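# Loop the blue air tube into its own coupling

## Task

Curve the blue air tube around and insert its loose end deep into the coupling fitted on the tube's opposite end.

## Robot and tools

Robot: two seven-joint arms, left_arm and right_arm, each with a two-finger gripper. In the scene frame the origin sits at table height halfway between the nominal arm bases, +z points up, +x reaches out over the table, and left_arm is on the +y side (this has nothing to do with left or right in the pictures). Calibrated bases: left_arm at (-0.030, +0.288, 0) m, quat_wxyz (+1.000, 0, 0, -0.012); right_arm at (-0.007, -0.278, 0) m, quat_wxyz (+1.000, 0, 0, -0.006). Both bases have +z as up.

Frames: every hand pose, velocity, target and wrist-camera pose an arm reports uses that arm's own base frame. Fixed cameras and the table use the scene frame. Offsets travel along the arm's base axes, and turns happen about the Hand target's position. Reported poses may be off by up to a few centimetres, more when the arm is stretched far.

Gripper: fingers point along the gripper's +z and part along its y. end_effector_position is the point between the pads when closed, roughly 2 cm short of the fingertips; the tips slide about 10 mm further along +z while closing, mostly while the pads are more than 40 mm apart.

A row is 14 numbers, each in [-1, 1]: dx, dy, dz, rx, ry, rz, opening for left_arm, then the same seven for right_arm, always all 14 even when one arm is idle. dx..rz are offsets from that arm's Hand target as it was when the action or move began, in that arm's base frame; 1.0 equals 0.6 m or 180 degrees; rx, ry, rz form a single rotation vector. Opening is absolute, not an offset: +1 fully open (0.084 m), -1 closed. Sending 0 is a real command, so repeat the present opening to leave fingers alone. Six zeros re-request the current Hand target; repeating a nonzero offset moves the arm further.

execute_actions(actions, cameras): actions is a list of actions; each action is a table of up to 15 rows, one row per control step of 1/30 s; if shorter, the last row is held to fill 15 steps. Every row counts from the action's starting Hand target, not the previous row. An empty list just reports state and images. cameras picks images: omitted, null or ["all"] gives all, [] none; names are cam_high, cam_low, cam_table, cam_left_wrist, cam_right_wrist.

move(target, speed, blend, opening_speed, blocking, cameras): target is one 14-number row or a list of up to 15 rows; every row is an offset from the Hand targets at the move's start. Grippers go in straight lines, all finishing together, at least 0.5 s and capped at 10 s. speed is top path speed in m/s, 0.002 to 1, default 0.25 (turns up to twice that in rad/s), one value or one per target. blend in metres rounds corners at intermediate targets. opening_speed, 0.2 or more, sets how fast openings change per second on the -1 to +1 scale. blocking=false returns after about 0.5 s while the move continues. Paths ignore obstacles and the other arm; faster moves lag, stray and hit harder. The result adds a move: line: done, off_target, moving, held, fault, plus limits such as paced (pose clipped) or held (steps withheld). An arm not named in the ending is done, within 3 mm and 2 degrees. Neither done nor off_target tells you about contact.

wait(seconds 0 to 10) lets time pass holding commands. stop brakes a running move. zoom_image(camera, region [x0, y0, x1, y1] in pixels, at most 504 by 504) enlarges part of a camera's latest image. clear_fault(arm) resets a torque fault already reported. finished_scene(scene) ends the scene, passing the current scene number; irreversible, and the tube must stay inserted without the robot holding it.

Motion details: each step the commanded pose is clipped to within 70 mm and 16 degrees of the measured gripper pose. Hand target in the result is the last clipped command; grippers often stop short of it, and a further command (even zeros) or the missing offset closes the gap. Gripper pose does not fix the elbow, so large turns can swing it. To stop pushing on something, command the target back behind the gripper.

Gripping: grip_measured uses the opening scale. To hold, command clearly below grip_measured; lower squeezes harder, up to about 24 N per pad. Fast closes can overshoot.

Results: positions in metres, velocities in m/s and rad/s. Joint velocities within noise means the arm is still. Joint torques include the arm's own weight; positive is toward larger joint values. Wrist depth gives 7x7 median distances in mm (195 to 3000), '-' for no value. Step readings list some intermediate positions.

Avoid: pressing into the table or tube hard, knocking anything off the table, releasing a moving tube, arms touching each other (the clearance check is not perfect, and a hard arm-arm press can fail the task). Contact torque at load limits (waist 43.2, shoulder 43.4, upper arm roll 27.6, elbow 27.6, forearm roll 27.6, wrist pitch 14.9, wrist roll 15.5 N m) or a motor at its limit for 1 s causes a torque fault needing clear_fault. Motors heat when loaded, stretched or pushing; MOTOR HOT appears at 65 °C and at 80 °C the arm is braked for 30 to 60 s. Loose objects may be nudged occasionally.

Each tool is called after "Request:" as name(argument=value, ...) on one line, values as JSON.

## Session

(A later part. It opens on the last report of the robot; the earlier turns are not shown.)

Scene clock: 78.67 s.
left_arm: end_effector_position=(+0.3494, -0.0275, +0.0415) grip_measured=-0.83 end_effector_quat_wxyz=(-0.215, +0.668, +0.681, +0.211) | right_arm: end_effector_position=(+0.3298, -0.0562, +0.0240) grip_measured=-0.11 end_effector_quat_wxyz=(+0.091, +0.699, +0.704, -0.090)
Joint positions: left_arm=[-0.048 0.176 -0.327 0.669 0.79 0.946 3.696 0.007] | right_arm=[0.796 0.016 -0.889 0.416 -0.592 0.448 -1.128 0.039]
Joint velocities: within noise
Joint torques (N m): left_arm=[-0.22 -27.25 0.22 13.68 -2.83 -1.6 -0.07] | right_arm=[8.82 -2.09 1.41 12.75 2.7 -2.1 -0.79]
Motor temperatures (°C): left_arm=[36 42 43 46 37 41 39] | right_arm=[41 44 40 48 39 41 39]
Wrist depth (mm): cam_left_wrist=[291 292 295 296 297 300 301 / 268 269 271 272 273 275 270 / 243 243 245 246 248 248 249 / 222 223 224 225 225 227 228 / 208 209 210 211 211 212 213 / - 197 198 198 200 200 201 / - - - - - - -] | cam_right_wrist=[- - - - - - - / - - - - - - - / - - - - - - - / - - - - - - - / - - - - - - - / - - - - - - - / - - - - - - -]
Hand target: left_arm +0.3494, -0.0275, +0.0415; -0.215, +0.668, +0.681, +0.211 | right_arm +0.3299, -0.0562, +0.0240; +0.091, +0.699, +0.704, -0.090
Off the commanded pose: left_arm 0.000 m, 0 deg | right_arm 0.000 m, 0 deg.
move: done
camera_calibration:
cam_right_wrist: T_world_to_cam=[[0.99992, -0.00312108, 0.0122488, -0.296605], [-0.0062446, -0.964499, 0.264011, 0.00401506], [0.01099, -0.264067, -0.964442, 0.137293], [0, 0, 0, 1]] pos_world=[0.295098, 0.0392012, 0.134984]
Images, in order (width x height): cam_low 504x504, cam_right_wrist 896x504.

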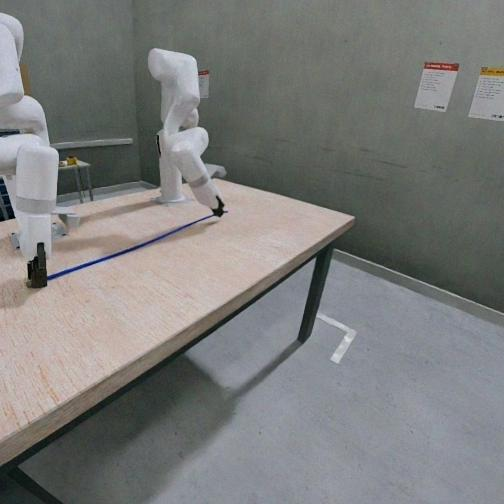

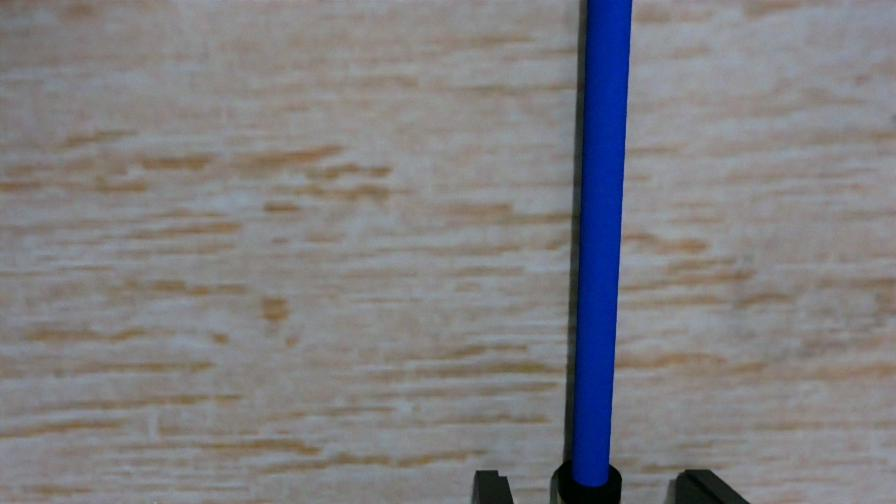

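Request:
move(target=[0,0,0,0,0,0,-1,0,0,0,0,0,0,-1], opening_speed=0.8, cameras=[])

Request:
move(target=[[0.0032,-0.0107,0.0104,0,0,0.1667,-1,0.0022,0.0348,0.03,0,0,-0.1667,-1],[0.0073,-0.0612,0.0208,0,0,0.3333,-1,0.0037,0.1092,0.0617,0,0,-0.3333,-1],[0.0125,-0.1383,0.0208,0,0,0.5,-1,0.0045,0.2105,0.0617,0,0,-0.5,-1]], speed=0.15, blend=[0.02,0.02,0])

Scene clock: 89.77 s.
left_arm: end_effector_position=(+0.3494, -0.0275, +0.0415) grip_measured=-0.83 end_effector_quat_wxyz=(-0.215, +0.668, +0.681, +0.211) | right_arm: end_effector_position=(+0.3299, -0.0562, +0.0240) grip_measured=-0.69 end_effector_quat_wxyz=(+0.091, +0.699, +0.704, -0.090)
Joint positions: left_arm=[-0.048 0.176 -0.327 0.669 0.79 0.946 3.696 0.007] | right_arm=[0.796 0.016 -0.889 0.416 -0.592 0.448 -1.128 0.014]
Joint velocities: within noise
Joint torques (N m): left_arm=[0.16 -27.31 0.22 13.7 -2.98 -1.6 0.14] | right_arm=[8.47 -2.11 1.28 11.96 2.42 -1.81 -0.79]
Motor temperatures (°C): left_arm=[36 42 43 46 37 41 39] | right_arm=[41 44 40 48 39 42 39]
Wrist depth (mm): cam_left_wrist=[291 292 294 296 297 300 301 / 267 269 270 272 273 275 270 / 242 243 245 246 247 248 250 / 222 223 224 225 226 227 229 / 208 209 210 211 212 212 214 / - 197 198 199 200 200 201 / - - - - - - -] | cam_right_wrist=[- - - - - - - / - - - - - - - / - - - - - - - / - - - - - - - / - - - - - - - / - - - - - - - / - - - - - - -]
Hand target: left_arm +0.3494, -0.0275, +0.0415; -0.215, +0.668, +0.681, +0.211 | right_arm +0.3299, -0.0562, +0.0240; +0.091, +0.699, +0.704, -0.090
Off the commanded pose: left_arm 0.000 m, 0 deg | right_arm 0.000 m, 0 deg.
move: done
No camera images: "cameras" was empty.

Scene clock: 95.53 s.
left_arm: end_effector_position=(+0.3569, -0.1104, +0.0540) grip_measured=-0.83 end_effector_quat_wxyz=(-0.301, -0.009, +0.954, -0.003) | right_arm: end_effector_position=(+0.3325, +0.0701, +0.0610) grip_measured=-0.69 end_effector_quat_wxyz=(+0.001, +0.992, +0.003, -0.128)
Joint positions: left_arm=[0.007 0.435 -0.241 1.13 -0.051 1.301 2.907 0.007] | right_arm=[0.941 0.07 -0.756 0.672 0.118 0.879 0.086 0.014]
Joint velocities: within noise
Joint torques (N m): left_arm=[7.39 -36.69 0.35 13.96 -3.59 -1.67 -1.3] | right_arm=[8.32 -5.03 0.6 14.3 2.53 -1.95 0.87]
Motor temperatures (°C): left_arm=[36 42 43 47 37 41 39] | right_arm=[41 44 40 48 39 41 39]
Wrist depth (mm): cam_left_wrist=[309 311 312 315 319 320 323 / 283 286 287 284 292 295 297 / 257 254 261 262 264 266 262 / 236 237 238 240 241 243 244 / 221 222 223 225 222 227 229 / 205 205 204 207 209 210 211 / - - 196 197 - 199 199] | cam_right_wrist=[- - - - - - - / - - - - - - - / - - - - - - - / - - - - - - - / - - - - - - - / - - - - - - - / - 196 196 - - - 196]
Hand target: left_arm +0.3569, -0.1104, +0.0540; -0.301, -0.009, +0.954, -0.003 | right_arm +0.3326, +0.0701, +0.0610; +0.001, +0.992, +0.003, -0.128
Off the commanded pose: left_arm 0.000 m, 0 deg | right_arm 0.000 m, 0 deg.
move: done
camera_calibration:
cam_left_wrist: T_world_to_cam=[[-0.0141631, 0.999574, 0.0255086, 0.140758], [0.824802, 0.0261006, -0.564819, -0.193493], [-0.565244, 0.01304, -0.824821, 0.376648], [0, 0, 0, 1]] pos_world=[0.374485, -0.140559, 0.197788]
cam_right_wrist: T_world_to_cam=[[-0.00305076, -0.999922, 0.0121261, 0.104014], [-0.9645, 0.00614438, 0.264012, 0.366757], [-0.264066, -0.0108902, -0.964443, 0.280031], [0, 0, 0, 1]] pos_world=[0.428001, 0.104802, 0.171984]

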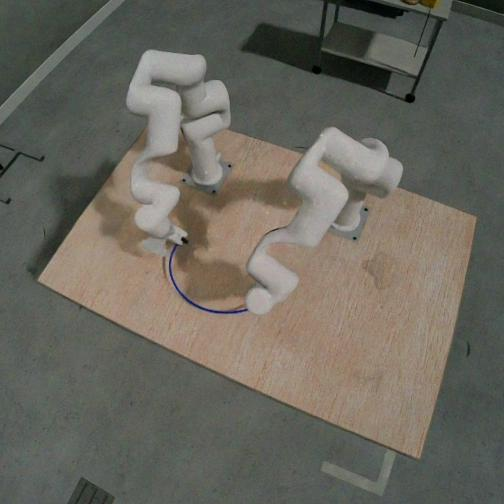

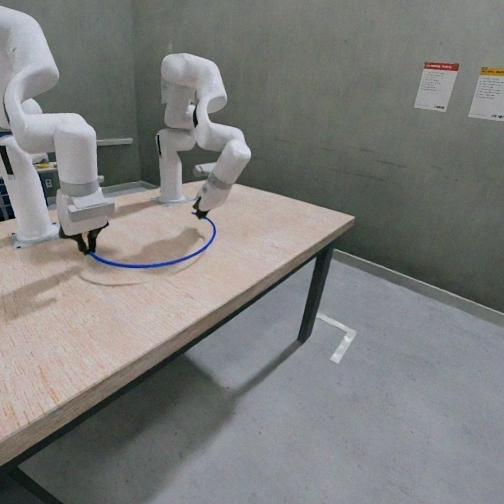

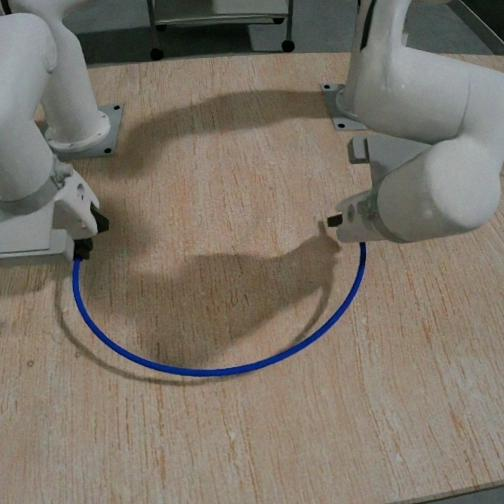

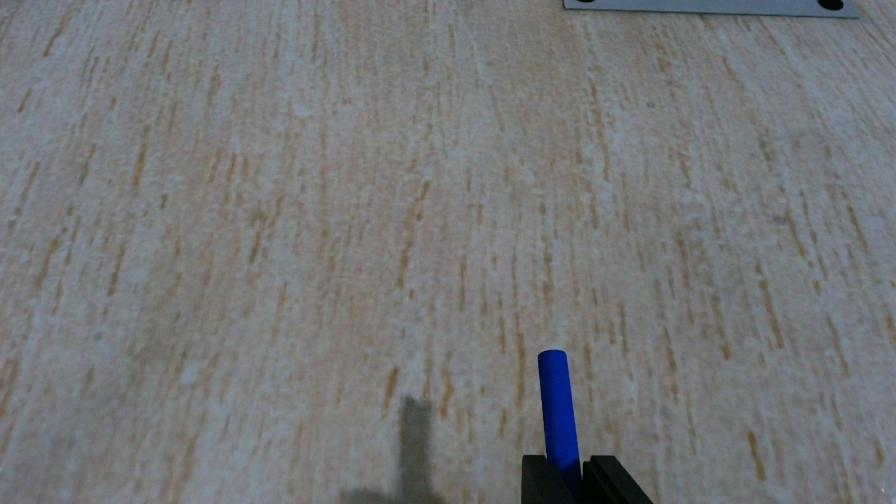

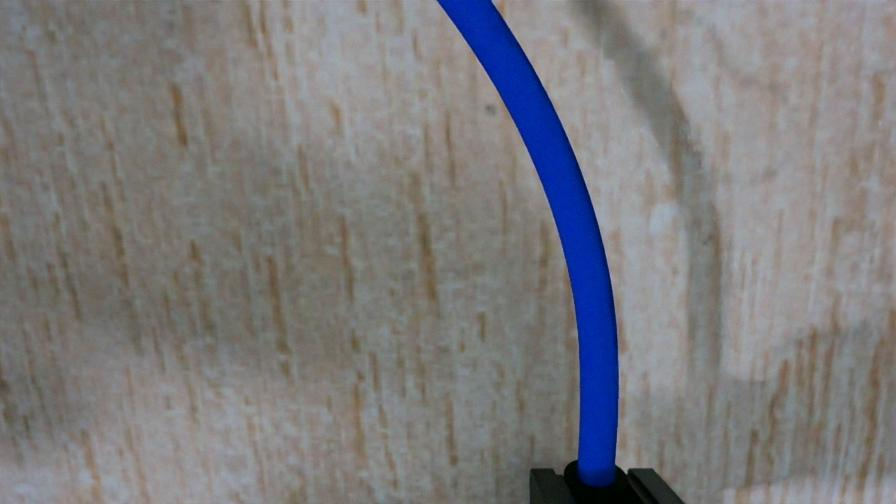

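Request:
move(target=[[0.0052,-0.0895,0,0,0,0.1667,-1,0.0007,0.1137,0,0,0,-0.1667,-1],[0.0100,-0.1569,0,0,0,0.3333,-1,0.0017,0.2047,0,0,0,-0.3333,-1]], speed=0.15, blend=[0.02,0])

Scene clock: 115.37 s.
left_arm: end_effector_position=(+0.3629, -0.2046, +0.0540) grip_measured=-0.83 end_effector_quat_wxyz=(-0.259, -0.485, +0.821, -0.153) | right_arm: end_effector_position=(+0.3336, +0.1929, +0.0610) grip_measured=-0.69 end_effector_quat_wxyz=(-0.063, +0.861, -0.493, -0.112)
Joint positions: left_arm=[0.011 0.266 -0.27 0.829 -0.704 0.875 2.363 0.007] | right_arm=[1.089 0.064 -0.662 0.633 0.488 0.67 1.069 0.014]
Joint velocities: within noise
Joint torques (N m): left_arm=[-6.22 -31.51 -3.58 13.24 -3.61 -2.13 -1.36] | right_arm=[8.08 -16.52 0.62 8.35 -0.47 -2.12 0.84]
Motor temperatures (°C): left_arm=[36 43 43 46 37 41 39] | right_arm=[41 44 40 47 39 42 39]
Wrist depth (mm): cam_left_wrist=[- - 312 314 316 320 322 / 276 271 209 282 292 293 295 / 257 253 254 261 263 264 262 / 235 236 238 239 241 242 244 / 221 221 223 224 225 227 228 / 204 205 203 207 209 209 211 / - - - 197 - 198 199] | cam_right_wrist=[- - - - - - - / - - - - - - - / - - - - - - - / - - - - - - - / - - - - - - - / - - - - - - - / - 195 196 - - - 196]
Hand target: left_arm +0.3629, -0.2046, +0.0540; -0.259, -0.485, +0.821, -0.153 | right_arm +0.3336, +0.1929, +0.0610; -0.063, +0.861, -0.493, -0.112
Off the commanded pose: left_arm 0.000 m, 0 deg | right_arm 0.000 m, 0 deg.
move: done
camera_calibration:
cam_left_wrist: T_world_to_cam=[[-0.872657, 0.487665, 0.0255476, 0.441766], [0.389909, 0.727314, -0.564788, 0.10527], [-0.294009, -0.482905, -0.824841, 0.181391], [0, 0, 0, 1]] pos_world=[0.397795, -0.204403, 0.197788]
cam_right_wrist: T_world_to_cam=[[-0.867475, -0.497332, 0.0121652, 0.418212], [-0.476916, 0.838324, 0.264129, 0.0438231], [-0.141558, 0.223323, -0.964411, 0.195608], [0, 0, 0, 1]] pos_world=[0.411378, 0.127568, 0.171984]

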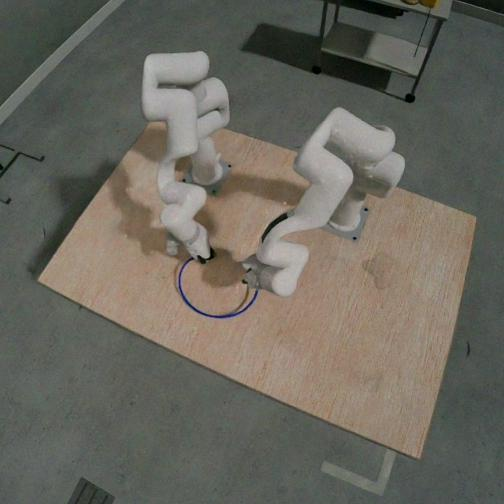

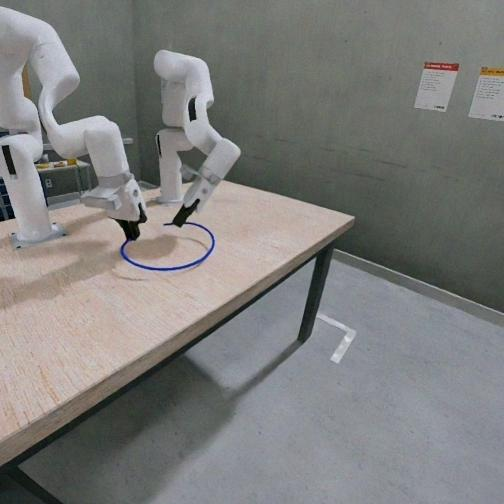

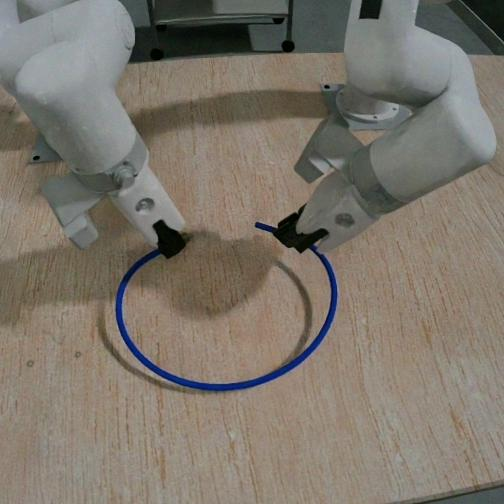

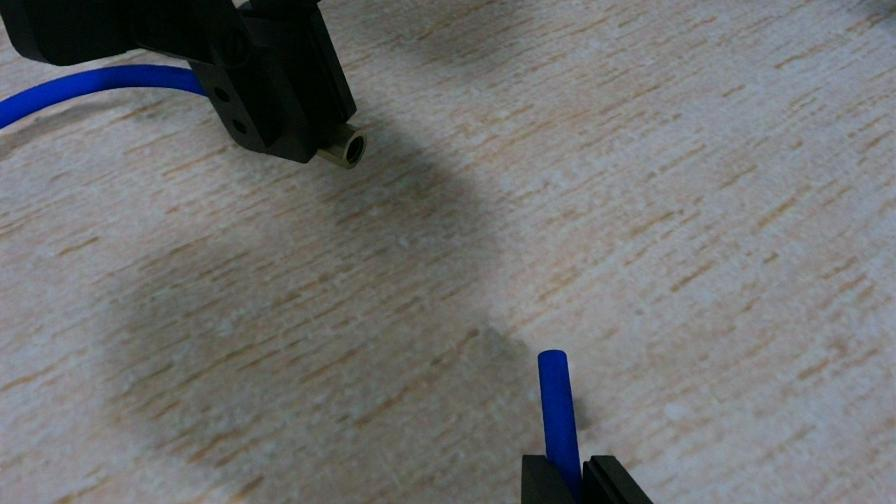

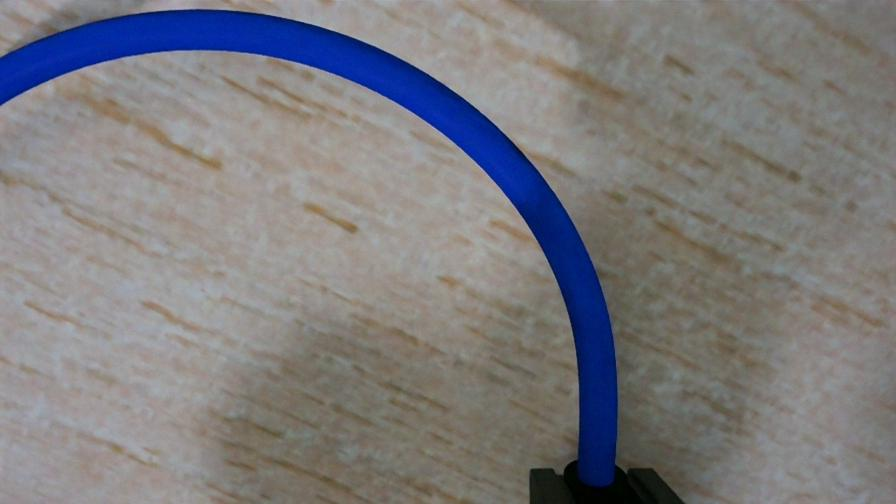

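Request:
move(target=[[0.0062,-0.0223,0,0,0,0.0833,-1,0.0008,0.0343,0,0,0,-0.0833,-1],[0.0123,-0.0410,0,0,0,0.150,-1,0.0015,0.0653,0,0,0,-0.1667,-1]], speed=0.1, blend=[0.01,0])

Request:
zoom_image(camera="cam_table", region=[195, 225, 255, 265])

Scene clock: 120.53 s.
left_arm: end_effector_position=(+0.3703, -0.2292, +0.0540) grip_measured=-0.83 end_effector_quat_wxyz=(+0.216, +0.663, -0.685, +0.209) | right_arm: end_effector_position=(+0.3345, +0.2321, +0.0611) grip_measured=-0.69 end_effector_quat_wxyz=(-0.090, +0.704, -0.699, -0.091)
Joint positions: left_arm=[-0.036 0.177 -0.338 0.676 -1.104 0.585 2.209 0.008] | right_arm=[1.176 0.05 -0.616 0.58 0.575 0.468 1.619 0.014]
Joint velocities: within noise
Joint torques (N m): left_arm=[-6.21 -28.15 -2.96 12.88 -3.51 -2.32 -1.13] | right_arm=[8.08 -7.97 0.65 7.85 -2.06 -2.45 0.89]
Motor temperatures (°C): left_arm=[36 43 43 46 37 41 39] | right_arm=[41 44 40 46 39 42 39]
Wrist depth (mm): cam_left_wrist=[307 300 - - - - 321 / 282 277 273 - - 287 295 / 256 250 260 - 258 264 261 / 230 236 238 238 241 242 244 / 216 221 223 220 222 226 228 / 204 205 203 207 209 209 211 / - - - 196 - 198 199] | cam_right_wrist=[- - - - - - - / - - - - - - - / - - - - - - - / - - - - - - - / - - - - - - - / - - - - - - - / - 195 195 - - - 196]
Hand target: left_arm +0.3703, -0.2292, +0.0540; +0.216, +0.663, -0.685, +0.209 | right_arm +0.3345, +0.2321, +0.0610; -0.090, +0.704, -0.699, -0.091
Off the commanded pose: left_arm 0.000 m, 0 deg | right_arm 0.000 m, 0 deg.
move: done
camera_calibration:
cam_left_wrist: T_world_to_cam=[[-0.998941, 0.0382662, 0.0255597, 0.403984], [0.0171539, 0.825053, -0.564794, 0.280673], [-0.0427007, -0.563758, -0.824836, 0.0601223], [0, 0, 0, 1]] pos_world=[0.401308, -0.213135, 0.197788]
cam_right_wrist: T_world_to_cam=[[-0.999922, 0.00304816, 0.0121269, 0.366671], [0.00614447, 0.964442, 0.264224, -0.179452], [-0.0108903, 0.264278, -0.964385, 0.13378], [0, 0, 0, 1]] pos_world=[0.369202, 0.136598, 0.171984]

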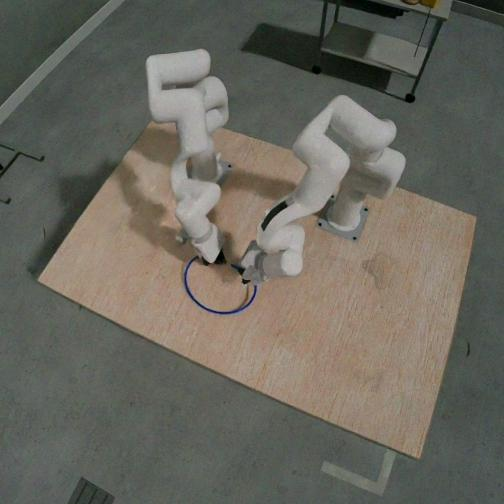

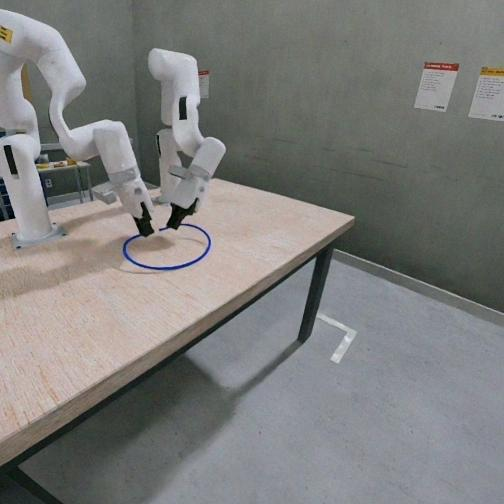

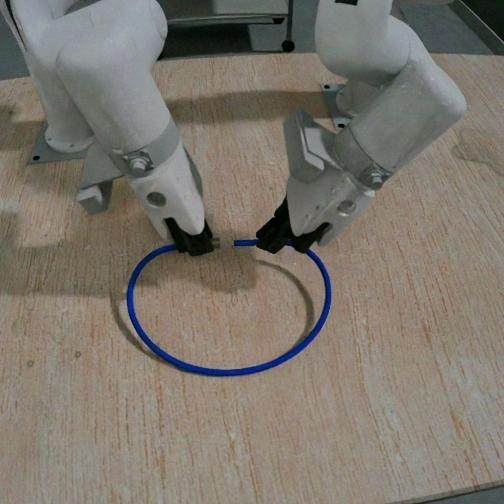

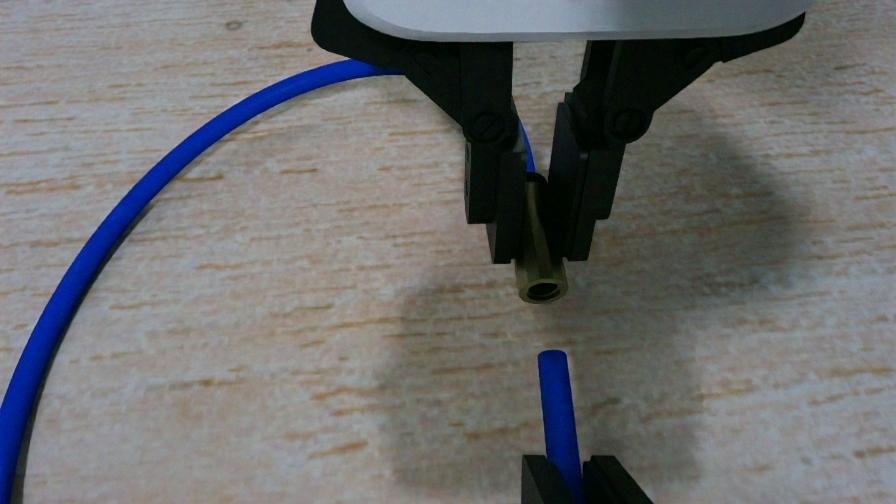

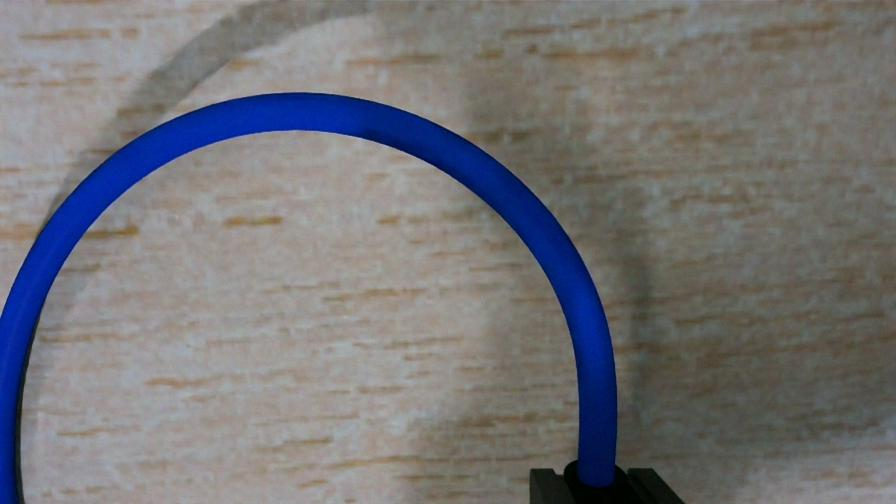

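Scaled by 8.400 from the camera's 504x504 image, which has a finer 720x720 frame.

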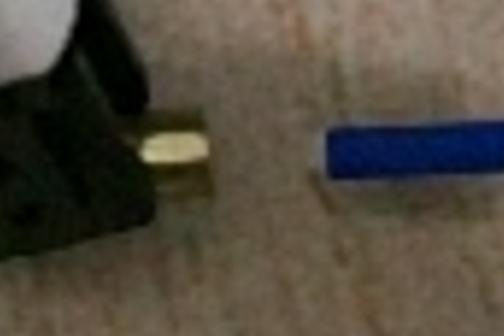

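Request:
zoom_image(camera="cam_left_wrist", region=[460, 240, 640, 480])

Request:
zoom_image(camera="cam_table", region=[205, 230, 245, 257])

Scaled by 2.100 from the camera's 896x504 image, which has a finer 1280x720 frame.

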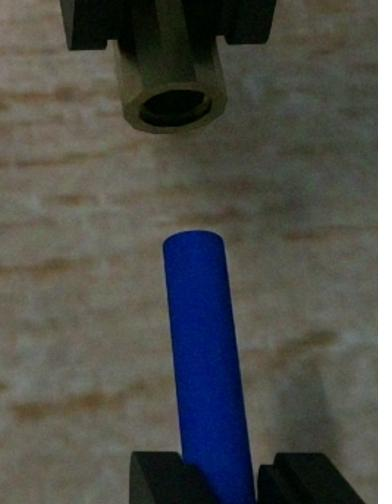

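Scaled by 12.600 from the camera's 504x504 image, which has a finer 720x720 frame.

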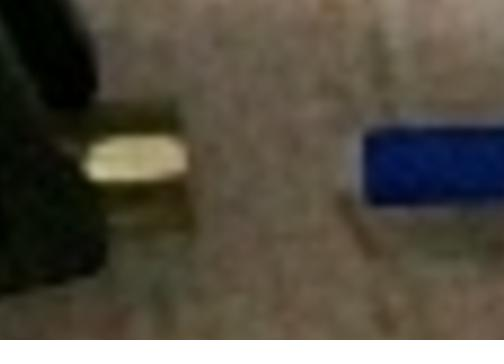

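Request:
zoom_image(camera="cam_left_wrist", region=[500, 250, 584, 310])

Request:
move(target=[0.0003,-0.0150,0.0018,0,0,0,-1,0,0,0,0,0,0,-1], speed=0.04)

Request:
zoom_image(camera="cam_left_wrist", region=[490, 250, 610, 410])

Request:
zoom_image(camera="cam_table", region=[205, 230, 245, 257])

Scaled by 6.000 from the camera's 896x504 image, which has a finer 1280x720 frame.

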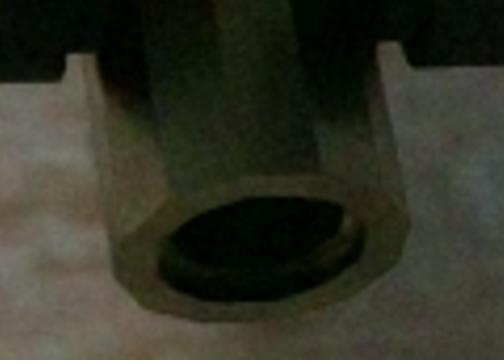

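Scene clock: 141.57 s.
left_arm: end_effector_position=(+0.3704, -0.2381, +0.0550) grip_measured=-0.83 end_effector_quat_wxyz=(+0.216, +0.663, -0.685, +0.209) | right_arm: end_effector_position=(+0.3345, +0.2321, +0.0610) grip_measured=-0.69 end_effector_quat_wxyz=(-0.090, +0.704, -0.699, -0.091)
Joint positions: left_arm=[-0.05 0.183 -0.348 0.685 -1.108 0.573 2.193 0.008] | right_arm=[1.176 0.05 -0.616 0.58 0.575 0.468 1.619 0.014]
Joint velocities: within noise
Joint torques (N m): left_arm=[-6.23 -18.73 -3.02 20.69 -3.39 -2.17 -1.19] | right_arm=[7.9 -6.19 0.4 8.5 -1.99 -2.11 0.95]
Motor temperatures (°C): left_arm=[36 43 43 46 37 42 39] | right_arm=[41 44 40 44 39 42 39]
Wrist depth (mm): cam_left_wrist=[308 - - - - - 323 / 284 279 - - - 287 297 / 258 253 256 - 254 266 263 / 231 237 239 239 242 243 244 / 218 223 224 221 222 227 229 / 205 206 204 208 209 210 211 / - - 196 197 199 199 200] | cam_right_wrist=[- - - - - - - / - - - - - - - / - - - - - - - / - - - - - - - / - - - - - - - / - - - - - - - / - 195 196 - - - 196]
Hand target: left_arm +0.3704, -0.2382, +0.0550; +0.216, +0.663, -0.685, +0.209 | right_arm +0.3345, +0.2321, +0.0610; -0.090, +0.704, -0.699, -0.091
Off the commanded pose: left_arm 0.000 m, 0 deg | right_arm 0.000 m, 0 deg.
move: done
camera_calibration:
cam_left_wrist: T_world_to_cam=[[-0.998945, 0.03821, 0.0254772, 0.404406], [0.0171541, 0.825054, -0.564793, 0.288718], [-0.0426009, -0.56376, -0.824839, 0.05592], [0, 0, 0, 1]] pos_world=[0.401409, -0.222135, 0.198888]
cam_right_wrist: T_world_to_cam=[[-0.999922, 0.00305076, 0.0121261, 0.366671], [0.00614438, 0.9645, 0.264012, -0.179424], [-0.0108902, 0.264066, -0.964443, 0.133818], [0, 0, 0, 1]] pos_world=[0.369202, 0.136599, 0.171984]

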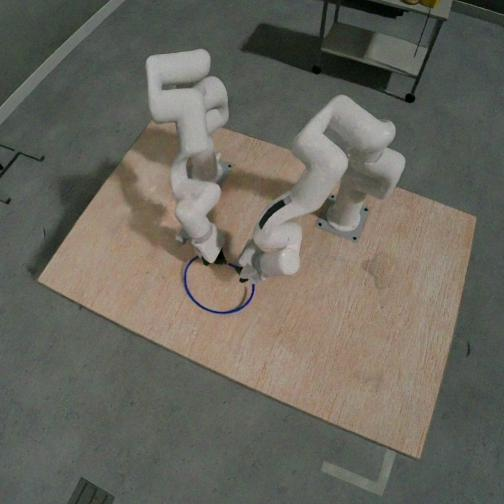

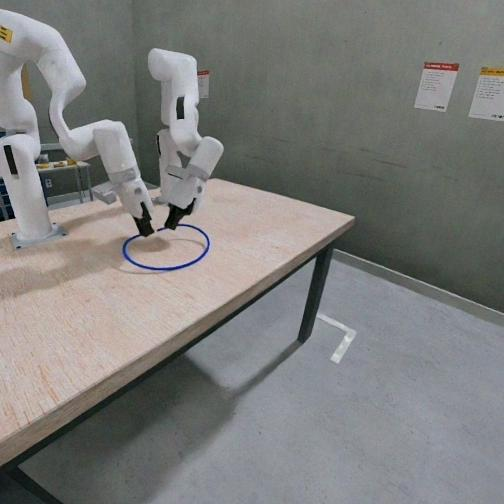

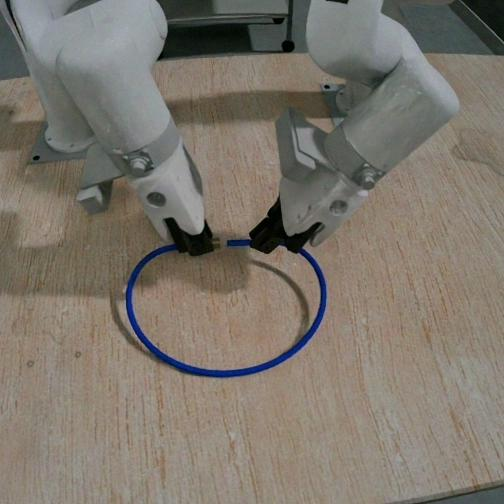

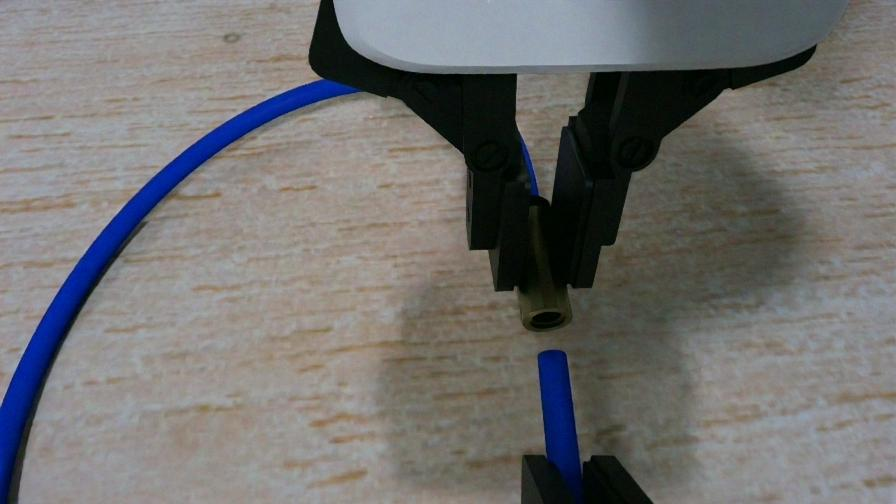

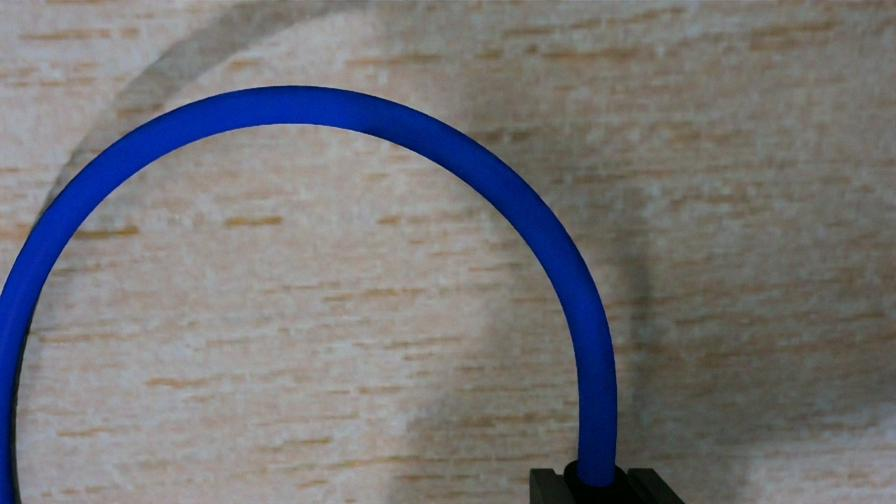

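Scaled by 3.150 from the camera's 896x504 image, which has a finer 1280x720 frame.

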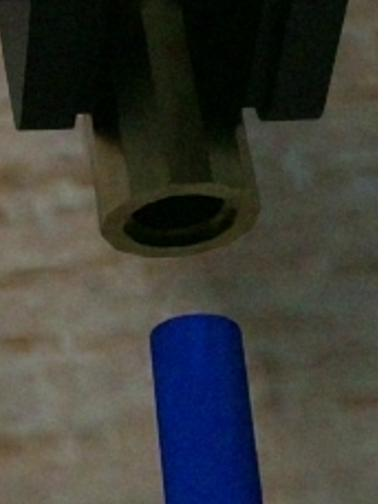

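Scaled by 12.600 from the camera's 504x504 image, which has a finer 720x720 frame.

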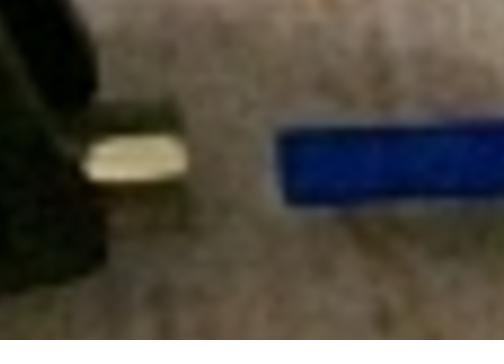

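Request:
zoom_image(camera="cam_low", region=[135, 210, 195, 250])

Request:
zoom_image(camera="cam_table", region=[208, 234, 232, 252])

Scaled by 8.400 from the camera's 504x504 image, which has a finer 720x720 frame.

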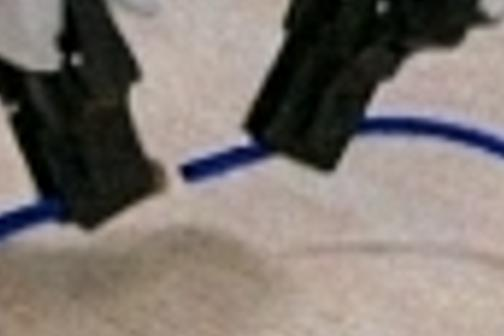

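Scaled by 21.000 from the camera's 504x504 image, which has a finer 720x720 frame.

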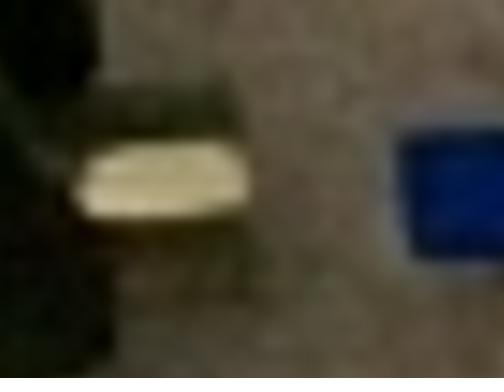

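Request:
move(target=[0.0002,-0.0100,0.0015,0,0,0,-1,0,0,0,0,0,0,-1], speed=0.03)

Request:
zoom_image(camera="cam_left_wrist", region=[490, 270, 610, 430])

Request:
zoom_image(camera="cam_table", region=[208, 234, 232, 252])

Request:
zoom_image(camera="cam_low", region=[145, 215, 175, 245])

Scene clock: 151.97 s.
left_arm: end_effector_position=(+0.3705, -0.2441, +0.0559) grip_measured=-0.83 end_effector_quat_wxyz=(+0.216, +0.663, -0.685, +0.209) | right_arm: end_effector_position=(+0.3345, +0.2321, +0.0610) grip_measured=-0.69 end_effector_quat_wxyz=(-0.090, +0.704, -0.699, -0.091)
Joint positions: left_arm=[-0.058 0.186 -0.355 0.692 -1.111 0.566 2.181 0.008] | right_arm=[1.176 0.05 -0.616 0.58 0.575 0.468 1.619 0.014]
Joint velocities: within noise
Joint torques (N m): left_arm=[-6.07 -19.05 -3.09 20.7 -3.39 -2.36 -1.33] | right_arm=[8.01 -8.46 0.57 8.07 -1.95 -2.08 0.86]
Motor temperatures (°C): left_arm=[36 43 43 47 37 42 39] | right_arm=[41 44 40 44 39 42 39]
Wrist depth (mm): cam_left_wrist=[308 - - - - - 324 / 285 280 - - - 288 298 / 258 254 257 - - 267 264 / 233 238 240 240 - 244 246 / 218 223 225 222 224 229 230 / 206 207 205 209 210 211 212 / - 197 197 198 199 200 201] | cam_right_wrist=[- - - - - - - / - - - - - - - / - - - - - - - / - - - - - - - / - - - - - - - / - - - - - - - / - 195 195 - - - 196]
Hand target: left_arm +0.3706, -0.2442, +0.0559; +0.216, +0.663, -0.685, +0.209 | right_arm +0.3345, +0.2321, +0.0610; -0.090, +0.704, -0.699, -0.091
Off the commanded pose: left_arm 0.000 m, 0 deg | right_arm 0.000 m, 0 deg.
move: done
camera_calibration:
cam_left_wrist: T_world_to_cam=[[-0.998945, 0.03821, 0.0254772, 0.404812], [0.0171541, 0.825054, -0.564793, 0.294173], [-0.0426009, -0.56376, -0.824839, 0.0532883], [0, 0, 0, 1]] pos_world=[0.401609, -0.228135, 0.199788]
cam_right_wrist: T_world_to_cam=[[-0.999922, 0.00305076, 0.0121261, 0.366671], [0.00614438, 0.9645, 0.264012, -0.179424], [-0.0108902, 0.264066, -0.964443, 0.133818], [0, 0, 0, 1]] pos_world=[0.369202, 0.136599, 0.171984]

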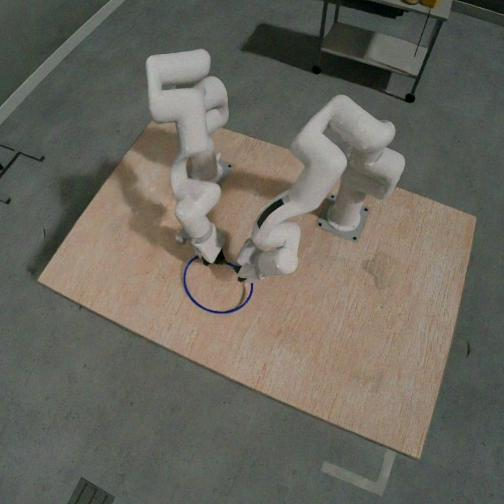

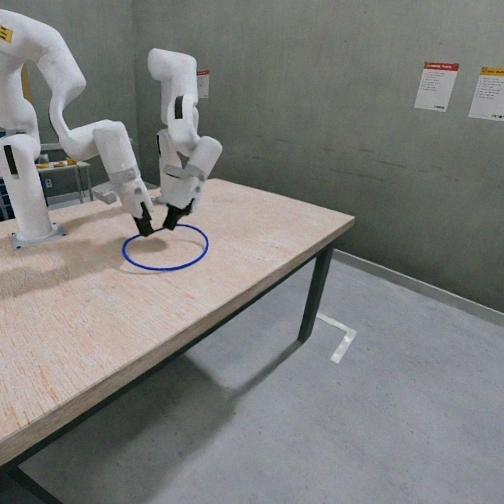

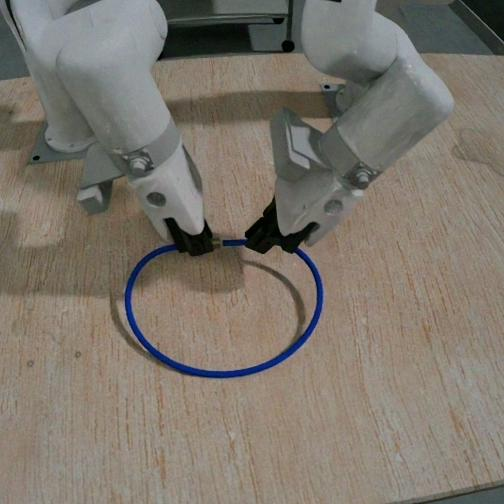

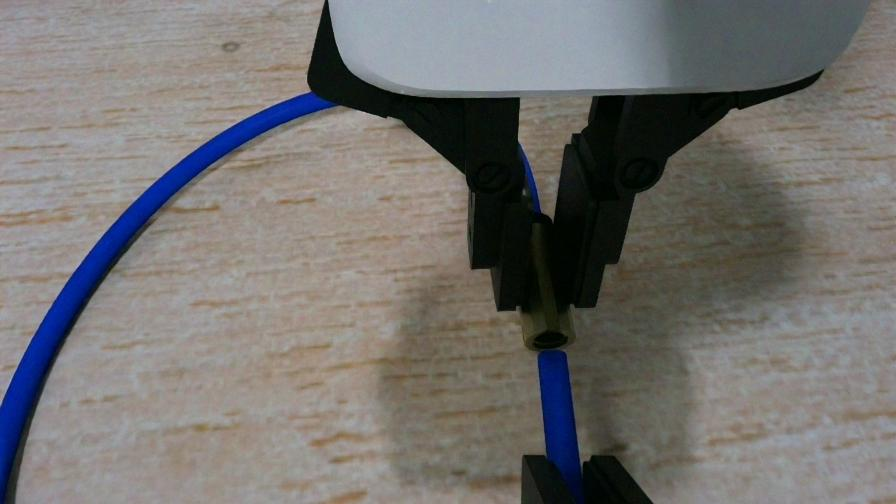

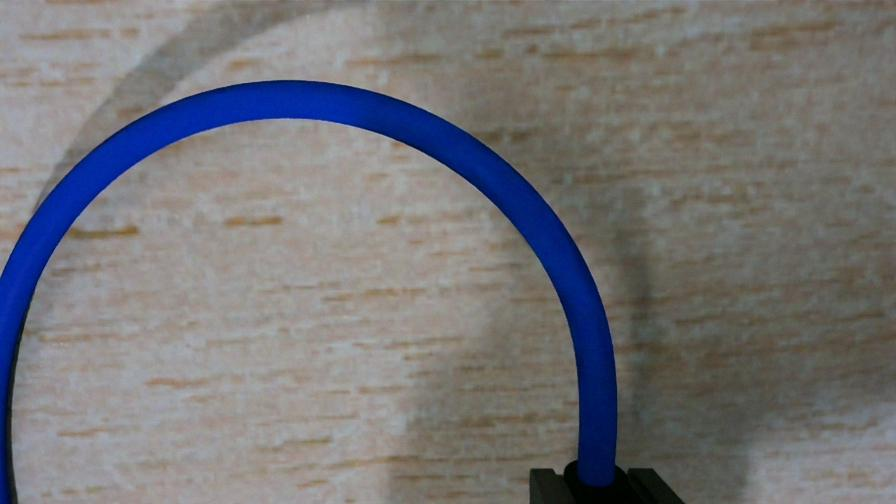

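Scaled by 3.150 from the camera's 896x504 image, which has a finer 1280x720 frame.

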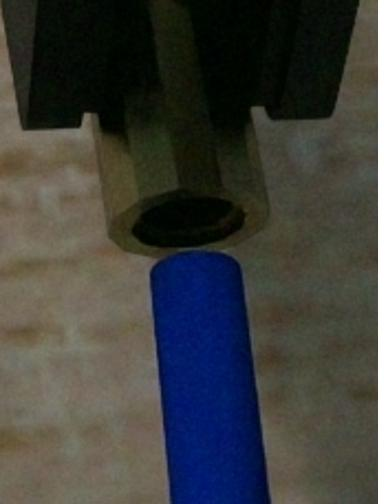

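Scaled by 21.000 from the camera's 504x504 image, which has a finer 720x720 frame.

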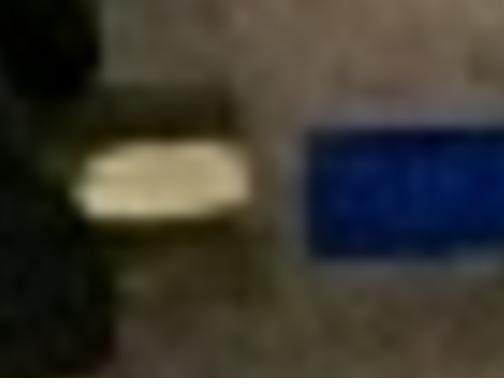

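Scaled by 16.800 from the camera's 504x504 image, which has a finer 720x720 frame.

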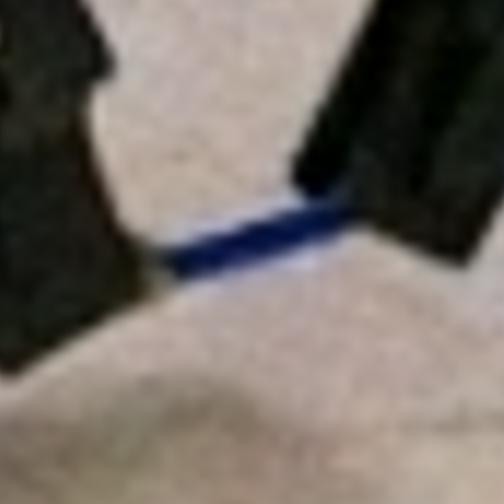

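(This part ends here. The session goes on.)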